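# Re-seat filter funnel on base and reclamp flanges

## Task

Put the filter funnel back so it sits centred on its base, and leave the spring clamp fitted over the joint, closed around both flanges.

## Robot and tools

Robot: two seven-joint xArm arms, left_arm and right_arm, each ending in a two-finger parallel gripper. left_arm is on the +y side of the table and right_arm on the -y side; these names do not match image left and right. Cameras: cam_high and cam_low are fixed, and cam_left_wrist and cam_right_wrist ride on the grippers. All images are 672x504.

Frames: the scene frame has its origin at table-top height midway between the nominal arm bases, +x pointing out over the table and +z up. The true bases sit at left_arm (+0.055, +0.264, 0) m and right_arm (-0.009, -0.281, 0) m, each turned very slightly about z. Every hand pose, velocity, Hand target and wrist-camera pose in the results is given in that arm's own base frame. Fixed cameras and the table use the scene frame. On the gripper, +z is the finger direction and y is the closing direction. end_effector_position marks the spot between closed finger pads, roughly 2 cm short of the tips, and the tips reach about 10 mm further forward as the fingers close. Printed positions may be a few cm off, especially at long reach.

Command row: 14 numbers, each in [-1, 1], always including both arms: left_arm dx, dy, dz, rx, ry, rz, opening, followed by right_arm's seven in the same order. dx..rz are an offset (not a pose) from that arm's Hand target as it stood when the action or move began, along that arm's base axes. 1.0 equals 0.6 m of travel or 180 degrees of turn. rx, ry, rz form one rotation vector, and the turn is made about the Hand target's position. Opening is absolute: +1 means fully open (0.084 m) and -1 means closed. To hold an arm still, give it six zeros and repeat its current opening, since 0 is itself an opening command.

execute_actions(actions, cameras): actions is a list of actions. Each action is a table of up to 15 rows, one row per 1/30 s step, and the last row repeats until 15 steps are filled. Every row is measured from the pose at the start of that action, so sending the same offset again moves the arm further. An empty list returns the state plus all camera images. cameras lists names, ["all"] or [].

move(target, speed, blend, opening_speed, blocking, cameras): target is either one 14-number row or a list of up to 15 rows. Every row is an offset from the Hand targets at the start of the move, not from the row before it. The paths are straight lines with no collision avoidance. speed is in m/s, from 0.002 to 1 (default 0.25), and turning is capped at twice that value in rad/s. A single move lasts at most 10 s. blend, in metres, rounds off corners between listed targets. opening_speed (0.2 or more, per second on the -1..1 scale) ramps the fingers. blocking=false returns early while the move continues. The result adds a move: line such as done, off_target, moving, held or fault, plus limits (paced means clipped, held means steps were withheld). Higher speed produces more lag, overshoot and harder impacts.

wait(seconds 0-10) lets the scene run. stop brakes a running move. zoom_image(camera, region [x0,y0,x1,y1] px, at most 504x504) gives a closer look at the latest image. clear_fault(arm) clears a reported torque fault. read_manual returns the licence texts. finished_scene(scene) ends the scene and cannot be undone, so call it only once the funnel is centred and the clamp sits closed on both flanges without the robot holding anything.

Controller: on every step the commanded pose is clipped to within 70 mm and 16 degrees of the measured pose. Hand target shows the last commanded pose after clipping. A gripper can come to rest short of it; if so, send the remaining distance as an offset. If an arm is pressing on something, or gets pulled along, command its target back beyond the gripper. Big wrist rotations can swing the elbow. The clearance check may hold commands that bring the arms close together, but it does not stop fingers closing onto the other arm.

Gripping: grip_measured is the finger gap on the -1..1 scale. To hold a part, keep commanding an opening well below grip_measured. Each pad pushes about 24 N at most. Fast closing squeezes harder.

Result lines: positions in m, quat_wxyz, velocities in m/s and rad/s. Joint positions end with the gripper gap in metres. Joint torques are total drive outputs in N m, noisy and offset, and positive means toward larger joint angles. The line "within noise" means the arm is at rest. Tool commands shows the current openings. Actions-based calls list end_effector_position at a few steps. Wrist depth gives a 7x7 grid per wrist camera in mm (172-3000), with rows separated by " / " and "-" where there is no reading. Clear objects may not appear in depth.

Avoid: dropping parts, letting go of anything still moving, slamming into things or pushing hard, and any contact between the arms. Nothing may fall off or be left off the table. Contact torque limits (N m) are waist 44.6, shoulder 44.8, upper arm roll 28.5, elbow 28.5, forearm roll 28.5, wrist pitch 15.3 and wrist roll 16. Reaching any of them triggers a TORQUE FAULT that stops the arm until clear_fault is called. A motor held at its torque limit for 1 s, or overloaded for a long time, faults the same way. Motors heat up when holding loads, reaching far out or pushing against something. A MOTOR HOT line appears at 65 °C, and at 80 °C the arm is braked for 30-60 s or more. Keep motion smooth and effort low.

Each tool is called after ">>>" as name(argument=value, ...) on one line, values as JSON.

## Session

>>> execute_actions(actions=[])

>>> zoom_image(camera="cam_high", region=[290, 120, 450, 290])

Scene clock: 0.00 s.
left_arm: end_effector_position=(+0.3851, +0.0517, +0.2966) grip_measured=+1.00 end_effector_quat_wxyz=(-0.501, +0.655, +0.042, +0.564) | right_arm: end_effector_position=(+0.6912, +0.1526, +0.3524) grip_measured=+1.00 end_effector_quat_wxyz=(+0.050, +0.853, -0.240, +0.460)
Joint positions: left_arm=[0.924 -1.635 -1.346 0.179 0.931 0.055 -1.623 0.084] | right_arm=[0.364 0.326 -0.031 1.548 -1.016 0.679 1.536 0.084]
Joint velocities: within noise
Joint torques (N m): no reading
Wrist depth (mm): cam_left_wrist=[2886 2696 2309 2062 1828 1677 1509 / 2675 2749 2431 2172 1940 1723 1564 / 2422 2717 2664 2264 2020 1804 1653 / 2294 2585 2771 2431 2106 1914 1702 / 2151 2389 2664 2556 2185 1940 1795 / 2014 2249 2431 2614 2431 2068 1882 / 1962 2068 2309 2422 2474 2178 1968] | cam_right_wrist=[1224 1305 1417 1529 1677 1833 1930 / 1292 1375 1499 1615 1785 1968 2050 / 1348 1465 1574 1732 1914 2165 2145 / 1417 1543 1681 1847 2026 2119 2044 / 1483 1619 1781 1898 1908 1847 662 / 1578 1690 1767 1694 1686 595 590 / 1596 1582 1567 1529 551 537 530]
Hand target: left_arm +0.3851, +0.0517, +0.2966; -0.501, +0.655, +0.042, +0.564 | right_arm +0.6912, +0.1526, +0.3524; +0.050, +0.853, -0.240, +0.460
Tool commands: left_gripper/opening=+1.0 right_gripper/opening=+1.0

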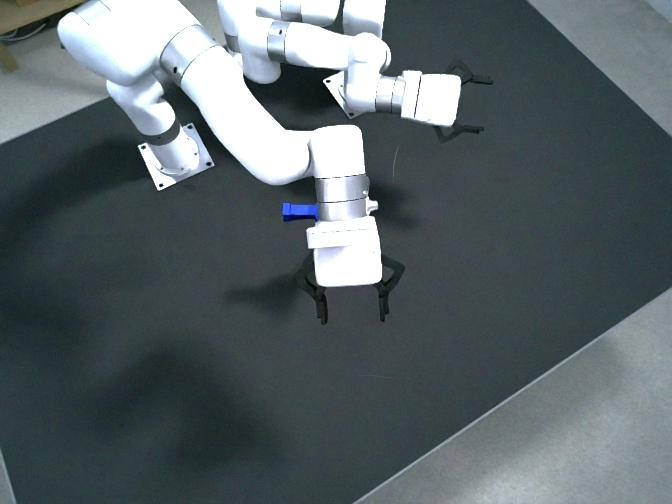

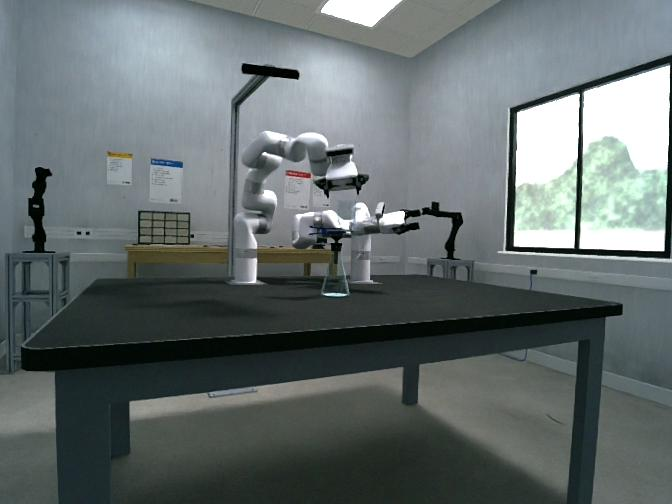

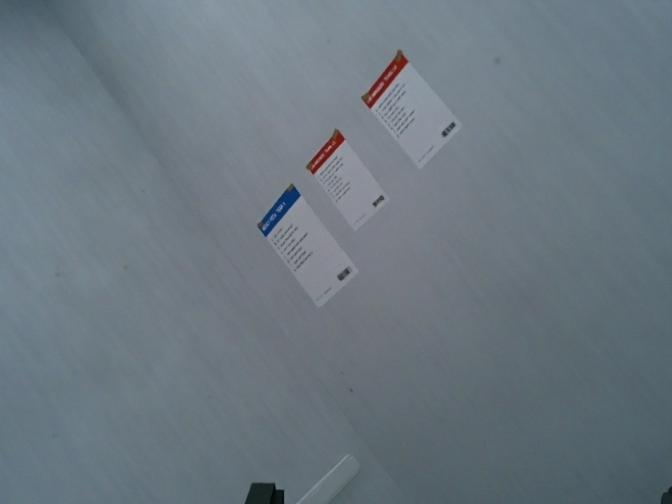

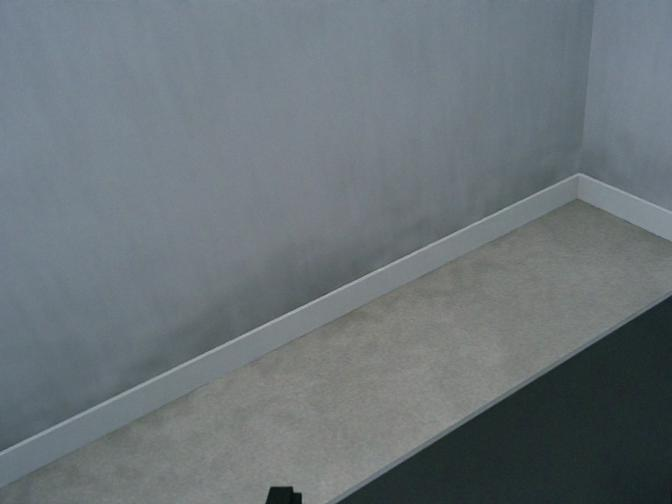

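Scaled by 2.965 from the camera's 672x504 image, which has a finer 960x720 frame.

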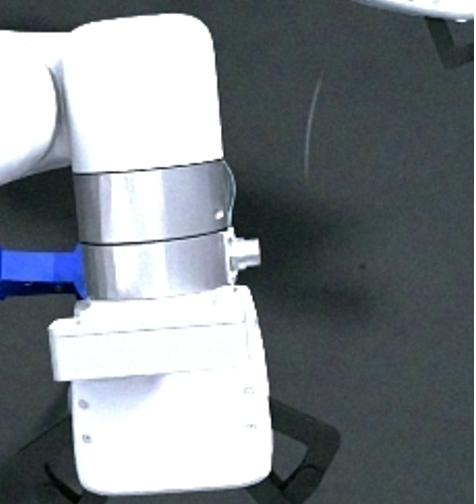

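>>> move(target=[[0,0,0,0,0,0,1,0,0,0.2,0,0,0,1],[0,0,0,0,0,0,1,-0.387,-0.223,0.2,-0.05,-0.018,0.652,1],[0.049,-0.108,0.072,-0.124,0.364,-0.624,1,-0.387,-0.223,0.013,-0.05,-0.018,0.652,1]], speed=0.5, blend=[0.03,0.03,0], cameras=["all"])

Scene clock: 37.03 s.
left_arm: end_effector_position=(+0.4145, -0.0131, +0.3398) grip_measured=+1.00 end_effector_quat_wxyz=(+0.317, +0.632, -0.632, +0.316) | right_arm: end_effector_position=(+0.4590, +0.0188, +0.3602) grip_measured=+1.00 end_effector_quat_wxyz=(-0.317, +0.632, +0.633, +0.316)
Joint positions: left_arm=[3.462 -0.459 -3.01 1.665 2.273 -1.694 -1.006 0.084] | right_arm=[0.761 0.215 -1.286 1.388 0.99 1.853 -2.123 0.084]
Joint torques (N m): left_arm=[4.09 17.15 -2.26 9.91 1.75 -4.27 -1.67] | right_arm=[5.31 -8.36 -0.26 18.88 3.1 -1.65 -0.84]
Wrist depth (mm): cam_left_wrist=[2087 2062 2099 2074 2074 2099 2125 / 2151 1172 1168 1190 1207 1213 1215 / 882 932 944 450 867 959 972 / 773 775 783 451 789 794 799 / 689 693 691 671 701 703 705 / 598 600 602 602 609 611 614 / 530 533 535 537 540 539 540] | cam_right_wrist=[2595 2575 2614 2654 2644 2675 2696 / 1281 1266 1262 1246 1239 1233 2805 / 961 1011 995 991 946 981 977 / 743 833 832 858 821 819 814 / 715 738 735 382 377 725 723 / 639 637 639 325 595 631 627 / 569 567 563 548 562 560 557]
Hand target: left_arm +0.4145, -0.0131, +0.3398; +0.317, +0.632, -0.632, +0.316 | right_arm +0.4590, +0.0188, +0.3602; -0.317, +0.632, +0.633, +0.316
Off the commanded pose: left_arm 0.000 m, 0 deg | right_arm 0.000 m, 0 deg.
joint sent to its limit (left arm) — joint 6 (wrist pitch), lower limit. The joint targets still meet the commanded pose.
move: done; limits=paced

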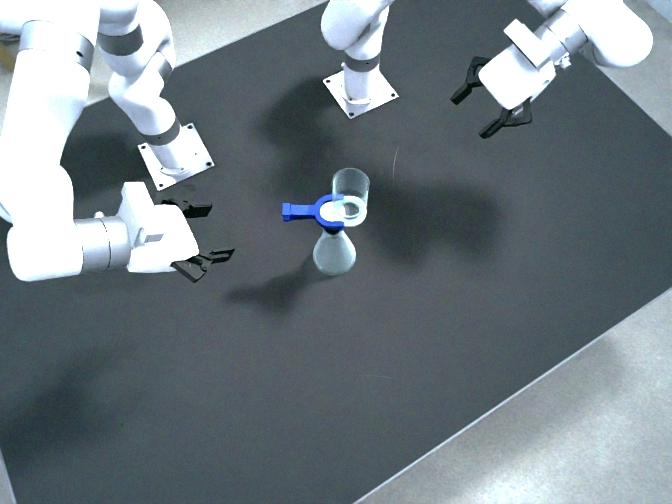

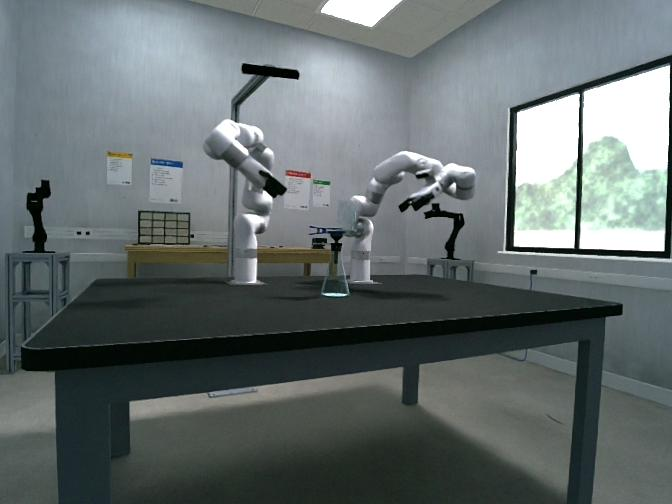

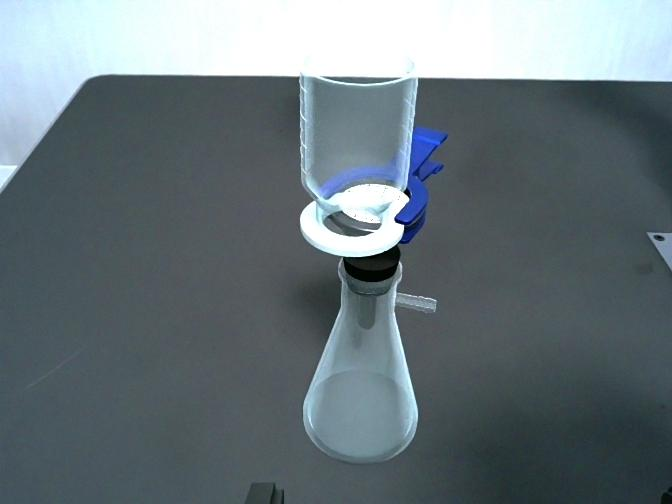

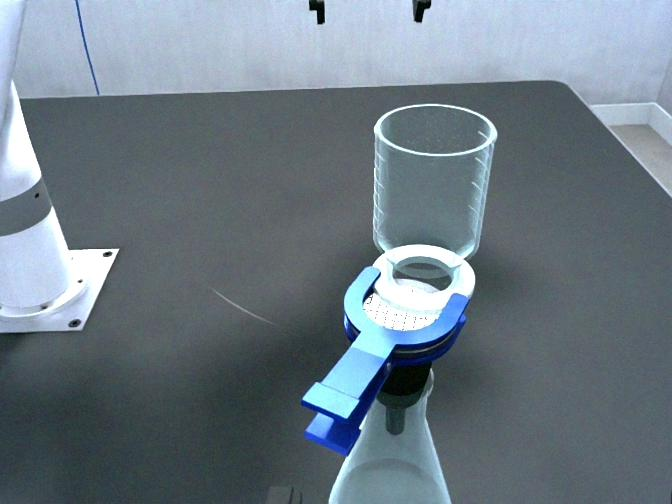

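>>> move(target=[0.0405,-0.3095,-0.058,-0.205,0,0,1,-0.122,0.118,-0.21,0.031,-0.499,0.03,1], speed=0.25, cameras=["all"])

Scene clock: 92.87 s.
left_arm: end_effector_position=(+0.4388, -0.1988, +0.3050) grip_measured=+1.00 end_effector_quat_wxyz=(+0.501, +0.500, -0.500, +0.500) | right_arm: end_effector_position=(+0.3858, +0.0896, +0.2342) grip_measured=+1.00 end_effector_quat_wxyz=(+0.182, +0.182, +0.683, +0.683)
Joint positions: left_arm=[3.373 -0.653 -3.292 1.302 1.716 -1.569 -0.661 0.084] | right_arm=[1.062 -1.081 -1.447 0.353 1.093 0.551 -4.019 0.084]
Joint torques (N m): left_arm=[-4.26 18.05 -5.09 6.24 -4.28 0.04 1.51] | right_arm=[5.1 2.22 8.05 6.08 -1.83 0.45 -0.71]
Wrist depth (mm): cam_left_wrist=[1962 1974 1985 2014 2002 2002 2002 / 1951 1968 1957 2008 2008 2026 2056 / 1946 1940 1974 1985 1996 2020 2008 / 1957 1962 1985 1974 2002 1991 1996 / 1968 1962 1968 1968 1979 1985 575 / 1974 1924 1979 1996 1991 452 514 / 1968 1045 1051 1071 1069 452 1088] | cam_right_wrist=[431 698 2448 2519 2510 574 480 / 429 696 2634 613 574 570 2706 / 428 688 1105 609 450 2886 2863 / 425 685 1356 - 475 - - / 424 679 1084 2935 478 2923 2863 / 423 605 291 281 250 2474 2397 / 421 676 2125 2080 2056 2125 2132]
Hand target: left_arm +0.4388, -0.1988, +0.3050; +0.501, +0.500, -0.500, +0.500 | right_arm +0.3858, +0.0896, +0.2342; +0.182, +0.182, +0.683, +0.683
Off the commanded pose: left_arm 0.000 m, 0 deg | right_arm 0.000 m, 0 deg.
move: done

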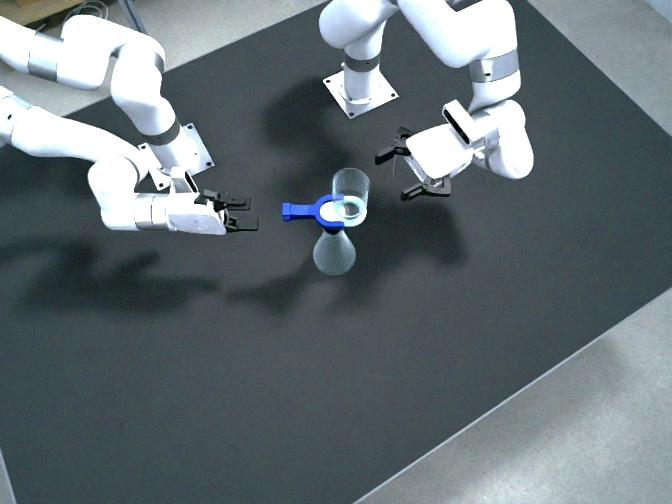

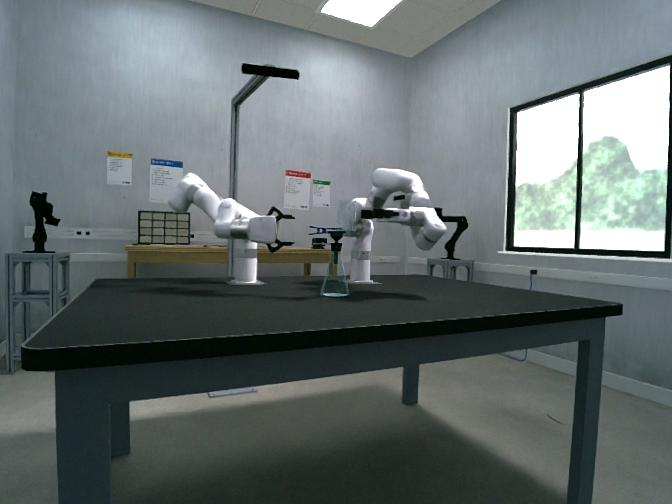

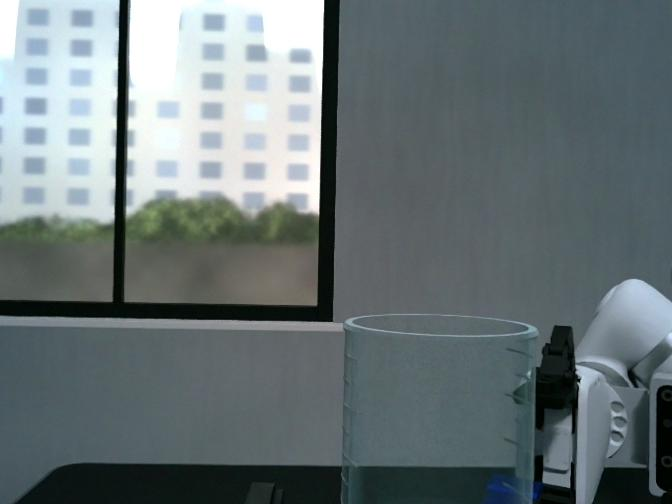

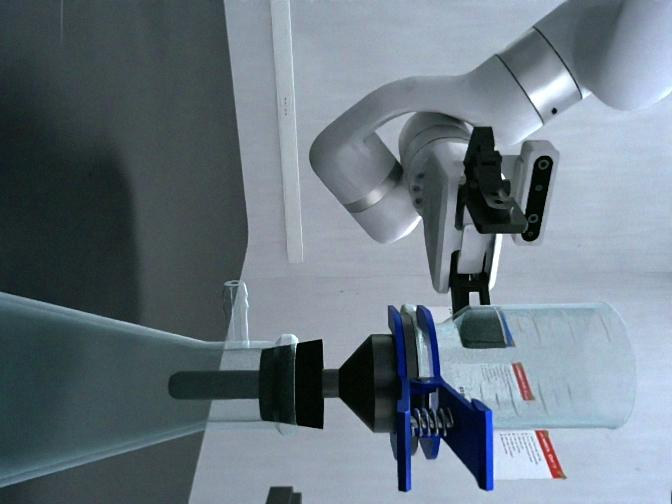

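>>> move(target=[[-0.0033,-0.13,0,0,0,0,1,0.0605,0.119,0,0,0,0,1],[-0.0033,-0.13,0,0,0,0,0.3,0.0605,0.119,0,0,0,0,1],[-0.0033,-0.13,0,0,0,0,0.3,0.0605,0.119,0,0,0,0,-0.9]], speed=0.12, opening_speed=0.8, cameras=["all"])

>>> zoom_image(camera="cam_low", region=[310, 210, 360, 260])

>>> zoom_image(camera="cam_high", region=[270, 150, 400, 280])

Scene clock: 132.40 s.
left_arm: end_effector_position=(+0.4368, -0.2768, +0.3050) grip_measured=+0.54 end_effector_quat_wxyz=(+0.501, +0.500, -0.500, +0.500) | right_arm: end_effector_position=(+0.4221, +0.1610, +0.2342) grip_measured=-0.70 end_effector_quat_wxyz=(+0.182, +0.182, +0.683, +0.683)
Joint positions: left_arm=[3.27 -0.647 -3.359 1.278 1.613 -1.44 -0.643 0.066] | right_arm=[1.456 -1.201 -1.457 0.485 1.501 0.29 -4.38 0.013]
Joint torques (N m): left_arm=[-1.54 19.45 -3.06 6.74 -2.31 -1.05 -1.5] | right_arm=[3.97 4.79 13.75 9.94 0.7 0.71 -0.77]
Wrist depth (mm): cam_left_wrist=[1872 1888 1908 1882 1893 1924 1946 / 1857 1898 1924 1935 1903 1924 1940 / 1893 1914 1888 1893 1914 1957 1951 / 1898 1852 1872 1914 1903 1951 1951 / 1872 1893 1924 1957 1888 1903 446 / 1872 1872 1908 1914 1903 1951 429 / 1893 1903 1903 1882 1898 304 294] | cam_right_wrist=[431 700 2405 2474 2439 455 424 / 429 698 2528 462 438 437 461 / 427 693 1101 452 425 347 2760 / 426 689 2923 496 479 300 - / 424 684 2738 2863 - 314 2604 / 422 547 210 212 199 326 2325 / 419 215 201 206 - 1951 2050]
Hand target: left_arm +0.4368, -0.2768, +0.3050; +0.501, +0.500, -0.500, +0.500 | right_arm +0.4221, +0.1610, +0.2342; +0.182, +0.182, +0.683, +0.683
Off the commanded pose: left_arm 0.000 m, 0 deg | right_arm 0.000 m, 0 deg.
move: done

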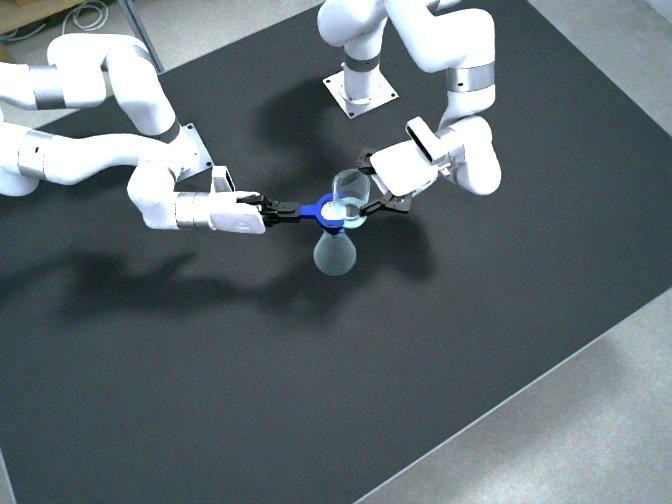

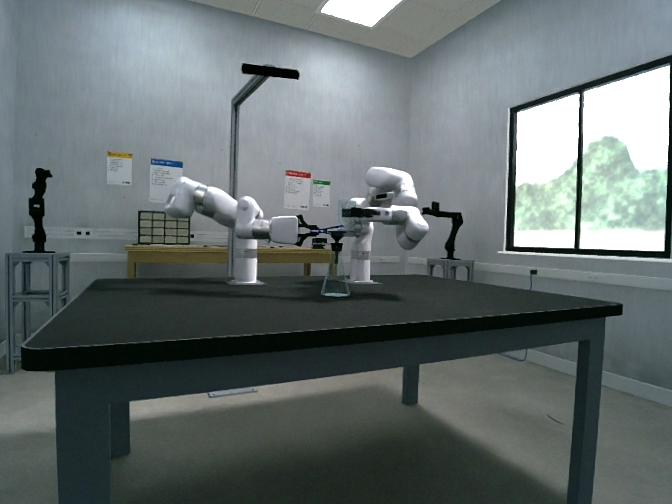

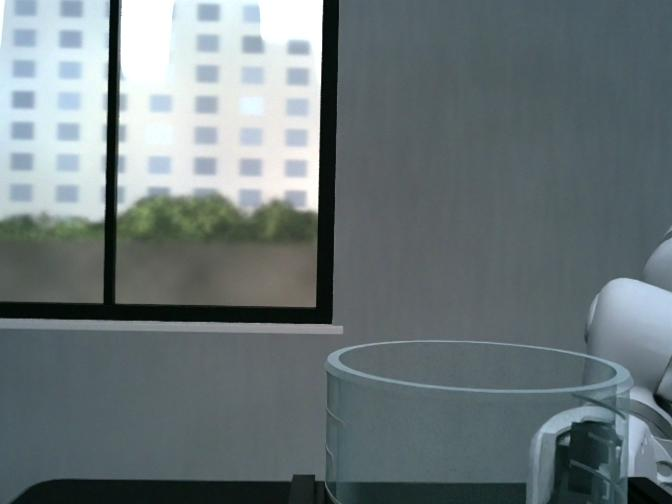

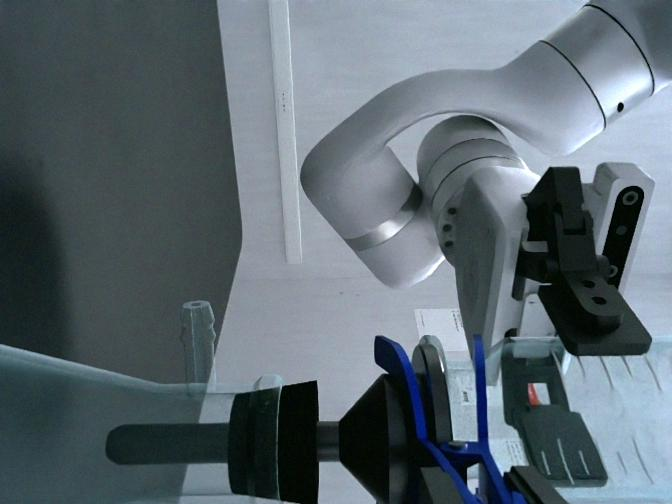

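Scaled by 10.080 from the camera's 672x504 image, which has a finer 960x720 frame.

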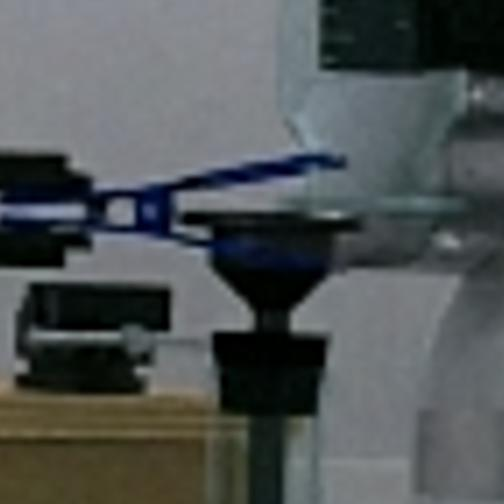

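Scaled by 3.877 from the camera's 672x504 image, which has a finer 960x720 frame.

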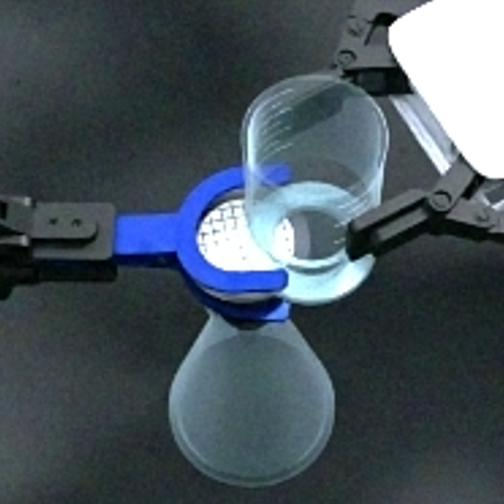

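>>> move(target=[[0,0,0.0033,0,0,0,0.3,0,0,0,0,0,0,-0.9],[-0.0305,-0.0518,0.0033,0,0,0,0.3,0,0,0,0,0,0,-0.9]], speed=0.04, cameras=["all"])

>>> zoom_image(camera="cam_low", region=[310, 210, 360, 260])

>>> zoom_image(camera="cam_high", region=[270, 150, 400, 280])

>>> zoom_image(camera="cam_right_wrist", region=[320, 300, 540, 504])

Scene clock: 167.30 s.
left_arm: end_effector_position=(+0.4186, -0.3078, +0.3070) grip_measured=+0.54 end_effector_quat_wxyz=(+0.501, +0.500, -0.500, +0.500) | right_arm: end_effector_position=(+0.4221, +0.1610, +0.2342) grip_measured=-0.70 end_effector_quat_wxyz=(+0.182, +0.182, +0.683, +0.683)
Joint positions: left_arm=[3.235 -0.604 -3.392 1.194 1.557 -1.391 -0.596 0.066] | right_arm=[1.456 -1.201 -1.457 0.485 1.501 0.29 -4.38 0.013]
Joint torques (N m): left_arm=[-5.72 27.28 -8.53 6.32 -4.74 -1.3 1.35] | right_arm=[-2.96 6.34 14.61 7.58 -1.27 1.04 -0.44]
Wrist depth (mm): cam_left_wrist=[1818 1862 1857 1857 1852 1903 1914 / 1852 1842 1847 1908 1872 1888 1919 / 1862 1852 1847 1847 1893 1903 1893 / 1833 1838 1838 1872 1867 1908 1903 / 1852 1877 1888 1877 1908 1888 410 / 1847 1847 1888 1893 1898 1882 405 / 1852 1842 1882 1908 - 274 295] | cam_right_wrist=[431 698 2439 2414 2414 427 404 / 429 695 1116 409 401 407 426 / 427 689 1105 416 423 298 2675 / 426 689 2923 444 439 269 2960 / 424 683 2644 2828 - 278 215 / 422 548 210 212 195 285 2228 / 420 215 201 205 - 1968 258]
Hand target: left_arm +0.4185, -0.3079, +0.3070; +0.501, +0.500, -0.500, +0.500 | right_arm +0.4221, +0.1610, +0.2342; +0.182, +0.182, +0.683, +0.683
Off the commanded pose: left_arm 0.000 m, 0 deg | right_arm 0.000 m, 0 deg.
move: done

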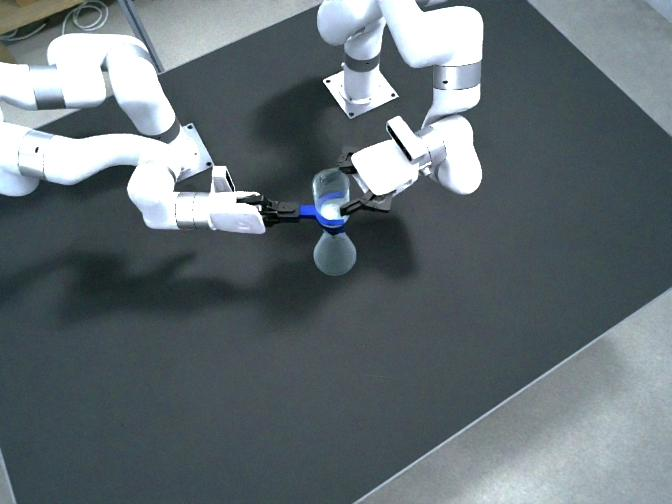

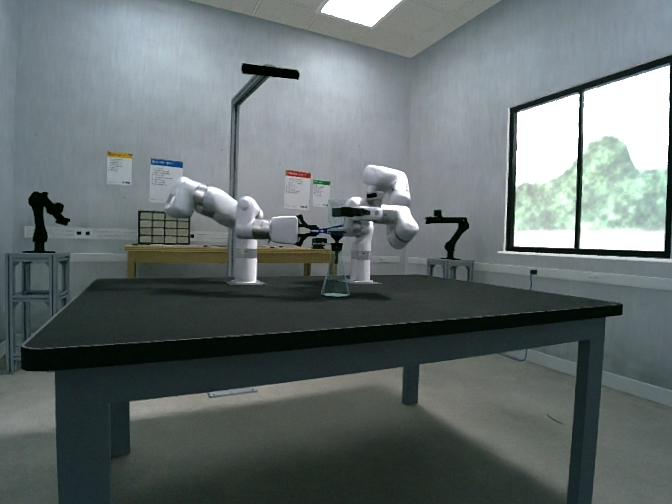

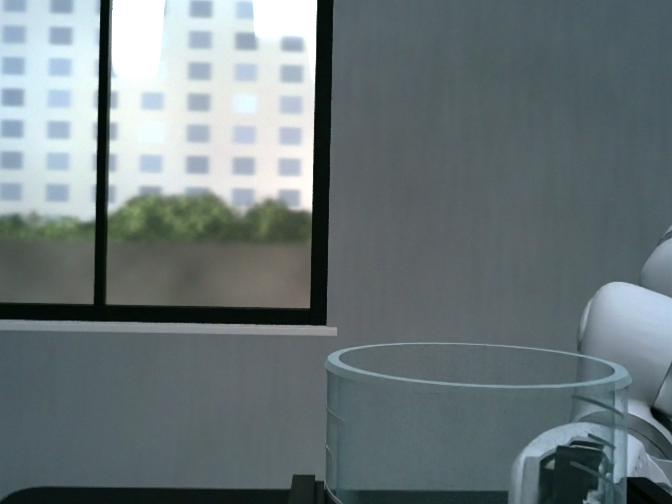

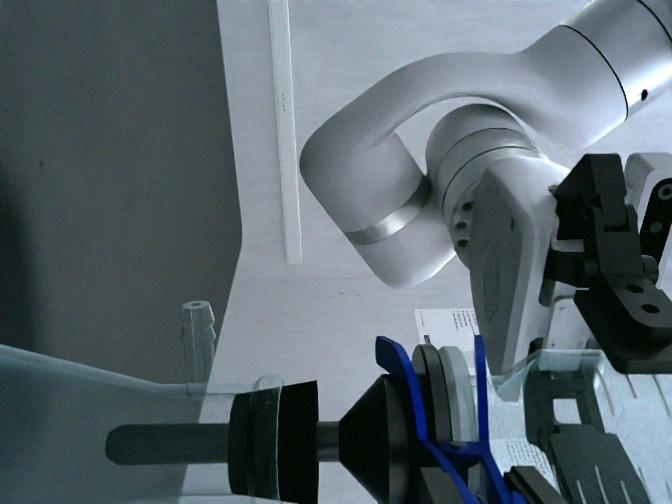

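Scaled by 10.080 from the camera's 672x504 image, which has a finer 960x720 frame.

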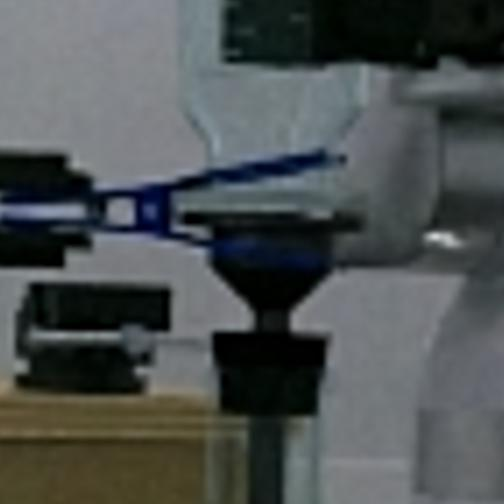

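Scaled by 3.877 from the camera's 672x504 image, which has a finer 960x720 frame.

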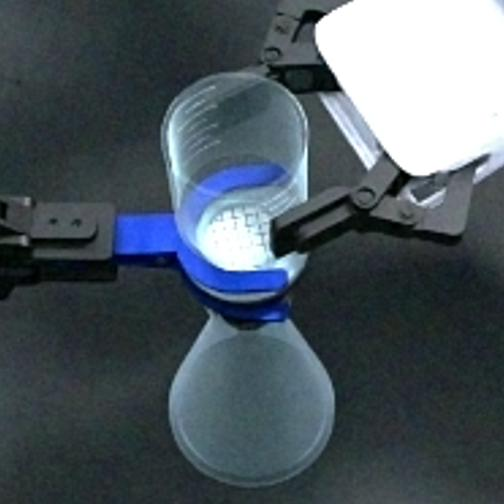

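Scaled by 2.291 from the camera's 672x504 image, which has a finer 960x720 frame.

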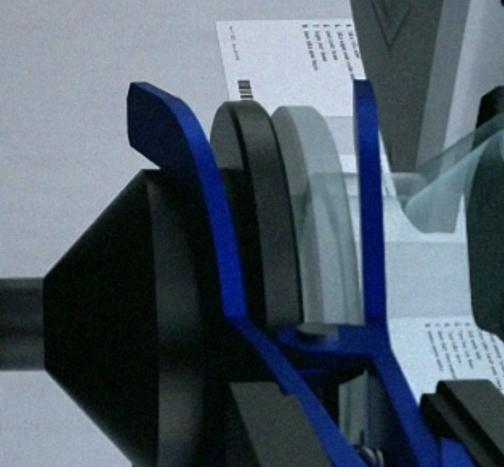

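>>> move(target=[[-0.0025,-0.0017,0,0,0,0,0.3,0,0,0,0,0,0,-0.9],[-0.0025,-0.0017,-0.003,0,0,0,0.3,0,0,0,0,0,0,-0.9],[-0.0025,-0.0017,-0.003,0,0,0,0.3,0,0,0,0,0,0,1]], speed=0.04, opening_speed=0.7, cameras=["cam_low","cam_high","cam_right_wrist"])

>>> zoom_image(camera="cam_right_wrist", region=[320, 300, 540, 504])

>>> zoom_image(camera="cam_low", region=[310, 210, 360, 260])

Scene clock: 195.10 s.
left_arm: end_effector_position=(+0.4170, -0.3089, +0.3052) grip_measured=+0.54 end_effector_quat_wxyz=(+0.501, +0.500, -0.500, +0.500) | right_arm: end_effector_position=(+0.4221, +0.1610, +0.2342) grip_measured=+1.00 end_effector_quat_wxyz=(+0.182, +0.182, +0.683, +0.683)
Joint positions: left_arm=[3.233 -0.605 -3.393 1.186 1.554 -1.39 -0.587 0.066] | right_arm=[1.456 -1.201 -1.457 0.485 1.501 0.29 -4.38 0.084]
Joint torques (N m): left_arm=[3.3 25.04 -5.84 6.73 -2.01 -4.44 -2.34] | right_arm=[5.26 18.36 13.69 5.33 0.68 0.47 0.89]
Wrist depth (mm): cam_left_wrist=[1842 1833 1893 1847 1898 1898 1893 / 1823 1838 1888 1867 1888 1924 1919 / 1823 1838 1862 1877 1877 1872 1919 / 1833 1862 1867 1882 1882 1867 1893 / 1882 1852 1857 1908 1898 1882 410 / 1842 1847 1862 1893 1877 1867 401 / 1857 1852 1888 1852 - 245 285] | cam_right_wrist=[431 702 2397 2431 2422 423 402 / 429 695 1117 407 404 405 427 / 427 690 1105 416 423 299 2749 / 426 687 1100 442 437 263 2948 / 425 683 2664 2816 - 273 212 / 423 608 208 217 191 281 2249 / 392 212 199 200 - 1968 256]
Hand target: left_arm +0.4170, -0.3089, +0.3052; +0.501, +0.500, -0.500, +0.500 | right_arm +0.4221, +0.1610, +0.2342; +0.182, +0.182, +0.683, +0.683
Off the commanded pose: left_arm 0.000 m, 0 deg | right_arm 0.000 m, 0 deg.
move: done
Images, in order (width x height): cam_high 672x504, cam_low 672x504, cam_right_wrist 672x504.

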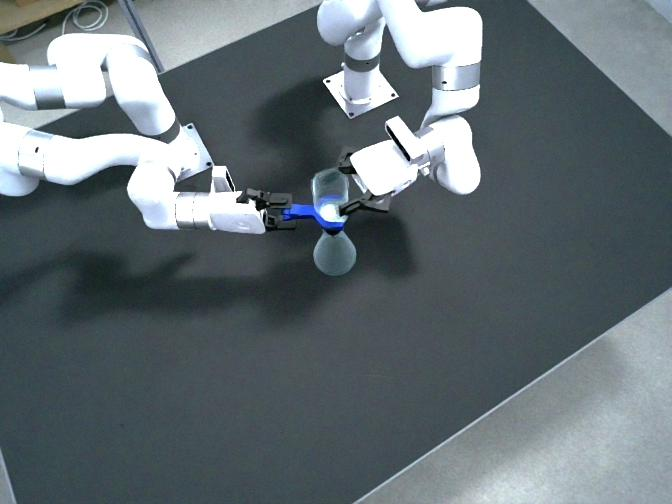

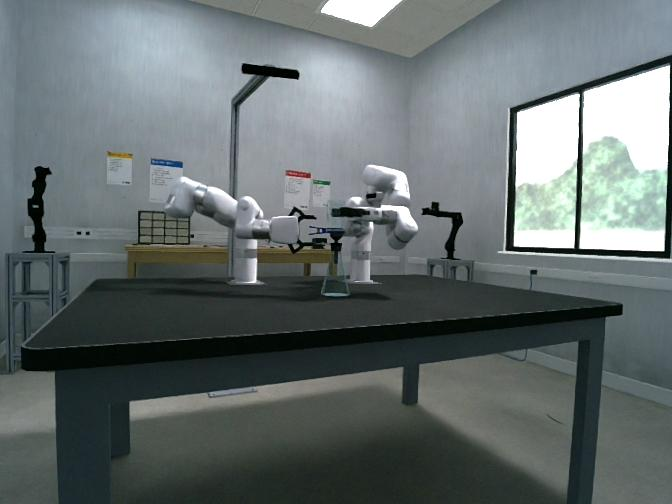

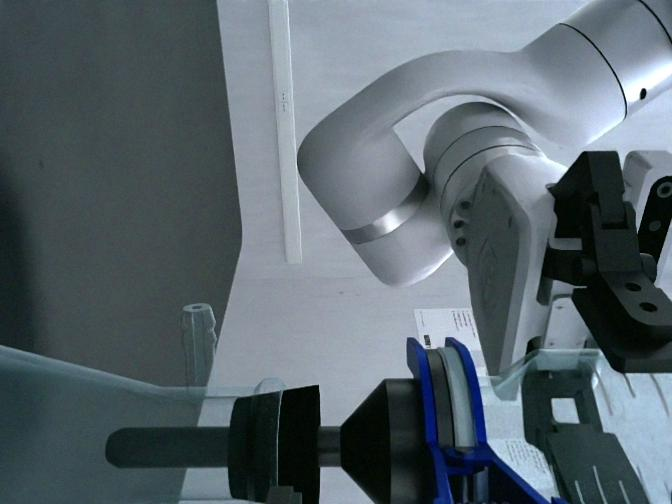

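Scaled by 2.291 from the camera's 672x504 image, which has a finer 960x720 frame.

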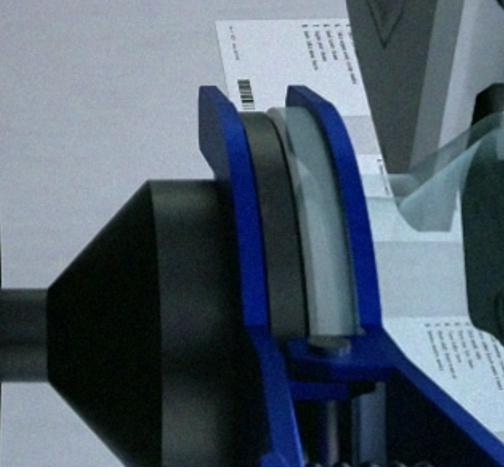

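Scaled by 10.080 from the camera's 672x504 image, which has a finer 960x720 frame.

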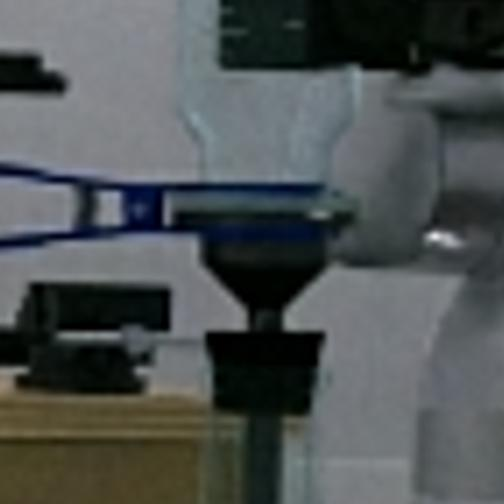

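>>> move(target=[[0,0,0,0,0,0,1,0,0,0,0,0,0,1],[0,0.2,0,0,0,0,1,-0.08,-0.13,0,0,0,0,1]], speed=0.15, opening_speed=0.6, cameras=["all"])

>>> zoom_image(camera="cam_high", region=[270, 150, 400, 280])

>>> zoom_image(camera="cam_low", region=[310, 210, 360, 260])

Scene clock: 206.70 s.
left_arm: end_effector_position=(+0.4170, -0.1889, +0.3052) grip_measured=+1.00 end_effector_quat_wxyz=(+0.501, +0.500, -0.500, +0.500) | right_arm: end_effector_position=(+0.3741, +0.0831, +0.2342) grip_measured=+1.00 end_effector_quat_wxyz=(+0.182, +0.182, +0.683, +0.683)
Joint positions: left_arm=[3.397 -0.597 -3.282 1.194 1.731 -1.587 -0.607 0.084] | right_arm=[0.987 -1.087 -1.438 0.319 1.034 0.577 -3.978 0.084]
Joint torques (N m): left_arm=[4.12 16.68 -0.41 8.25 1.99 -4.86 -1.63] | right_arm=[-5.45 15.28 14.82 8.94 -1.74 2.45 1.12]
Wrist depth (mm): cam_left_wrist=[1924 1996 1974 2002 2002 1996 2056 / 1940 2020 2014 1962 2002 2038 2038 / 1946 1962 1979 1996 2002 2062 2062 / 1968 1974 1968 2014 2026 2002 2044 / 1974 1991 1974 1974 2026 2014 584 / 1979 1991 1979 1985 1991 468 578 / 1957 1042 1056 1064 1072 471 1101] | cam_right_wrist=[430 700 2439 2575 2483 571 492 / 429 697 1123 611 579 584 2624 / 427 690 2793 633 465 2851 2911 / 427 690 1358 - - - - / 424 683 1086 2935 2839 2760 2805 / 422 604 305 296 280 2519 2397 / 421 675 2106 2125 2038 2158 2158]
Hand target: left_arm +0.4170, -0.1889, +0.3052; +0.501, +0.500, -0.500, +0.500 | right_arm +0.3741, +0.0830, +0.2342; +0.182, +0.182, +0.683, +0.683
Off the commanded pose: left_arm 0.000 m, 0 deg | right_arm 0.000 m, 0 deg.
move: done

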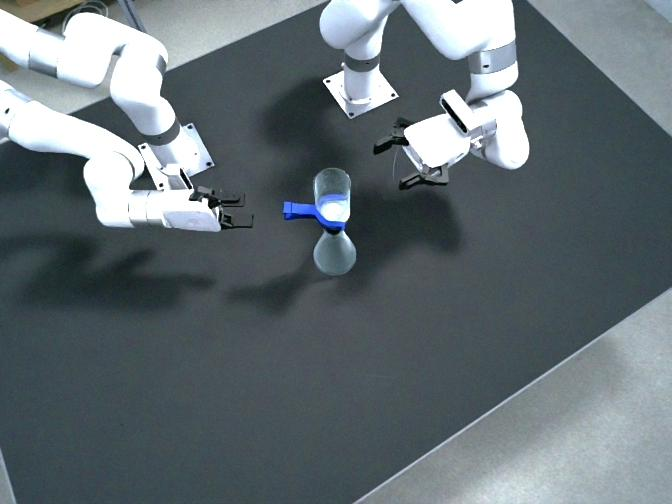

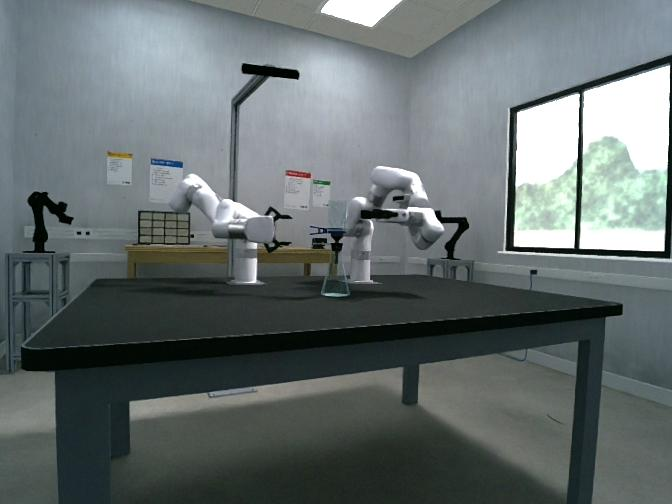

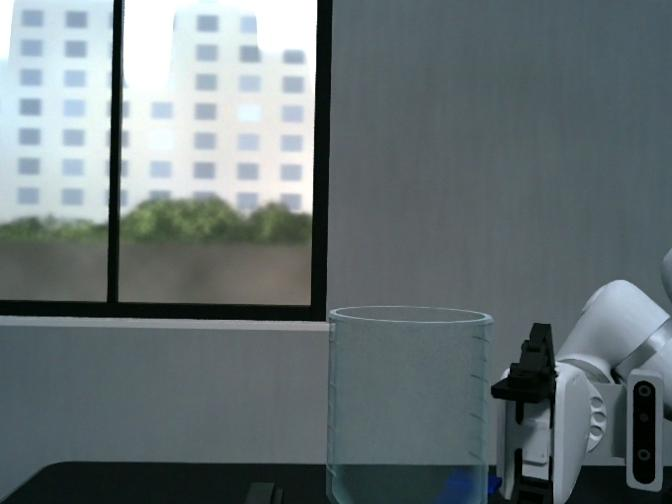

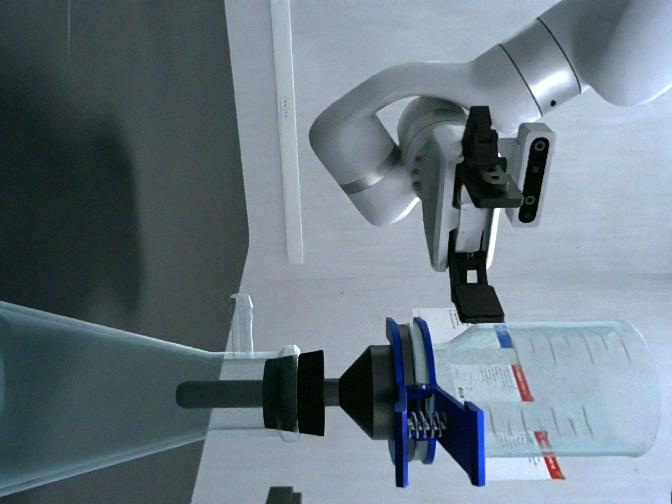

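Scaled by 3.877 from the camera's 672x504 image, which has a finer 960x720 frame.

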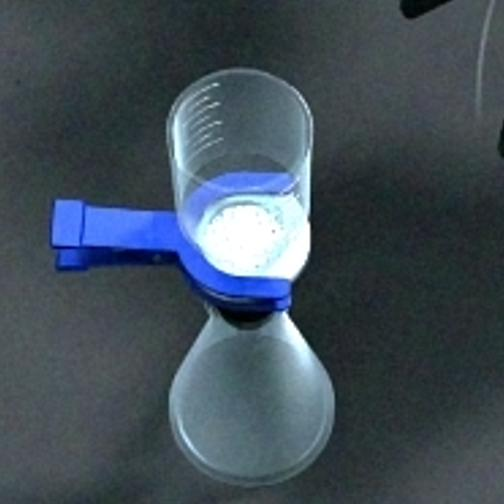

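Scaled by 10.080 from the camera's 672x504 image, which has a finer 960x720 frame.

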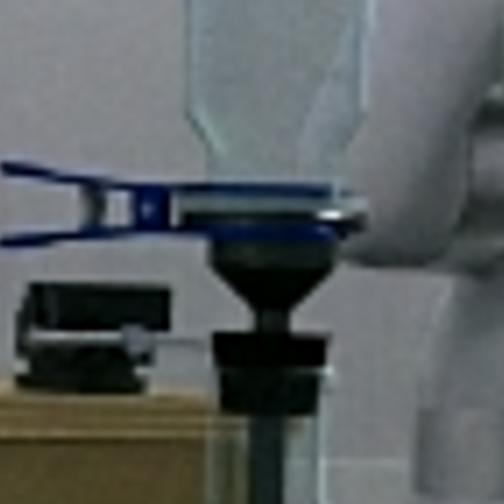

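>>> finished_scene(scene=2)

The scene is finished: the task was done.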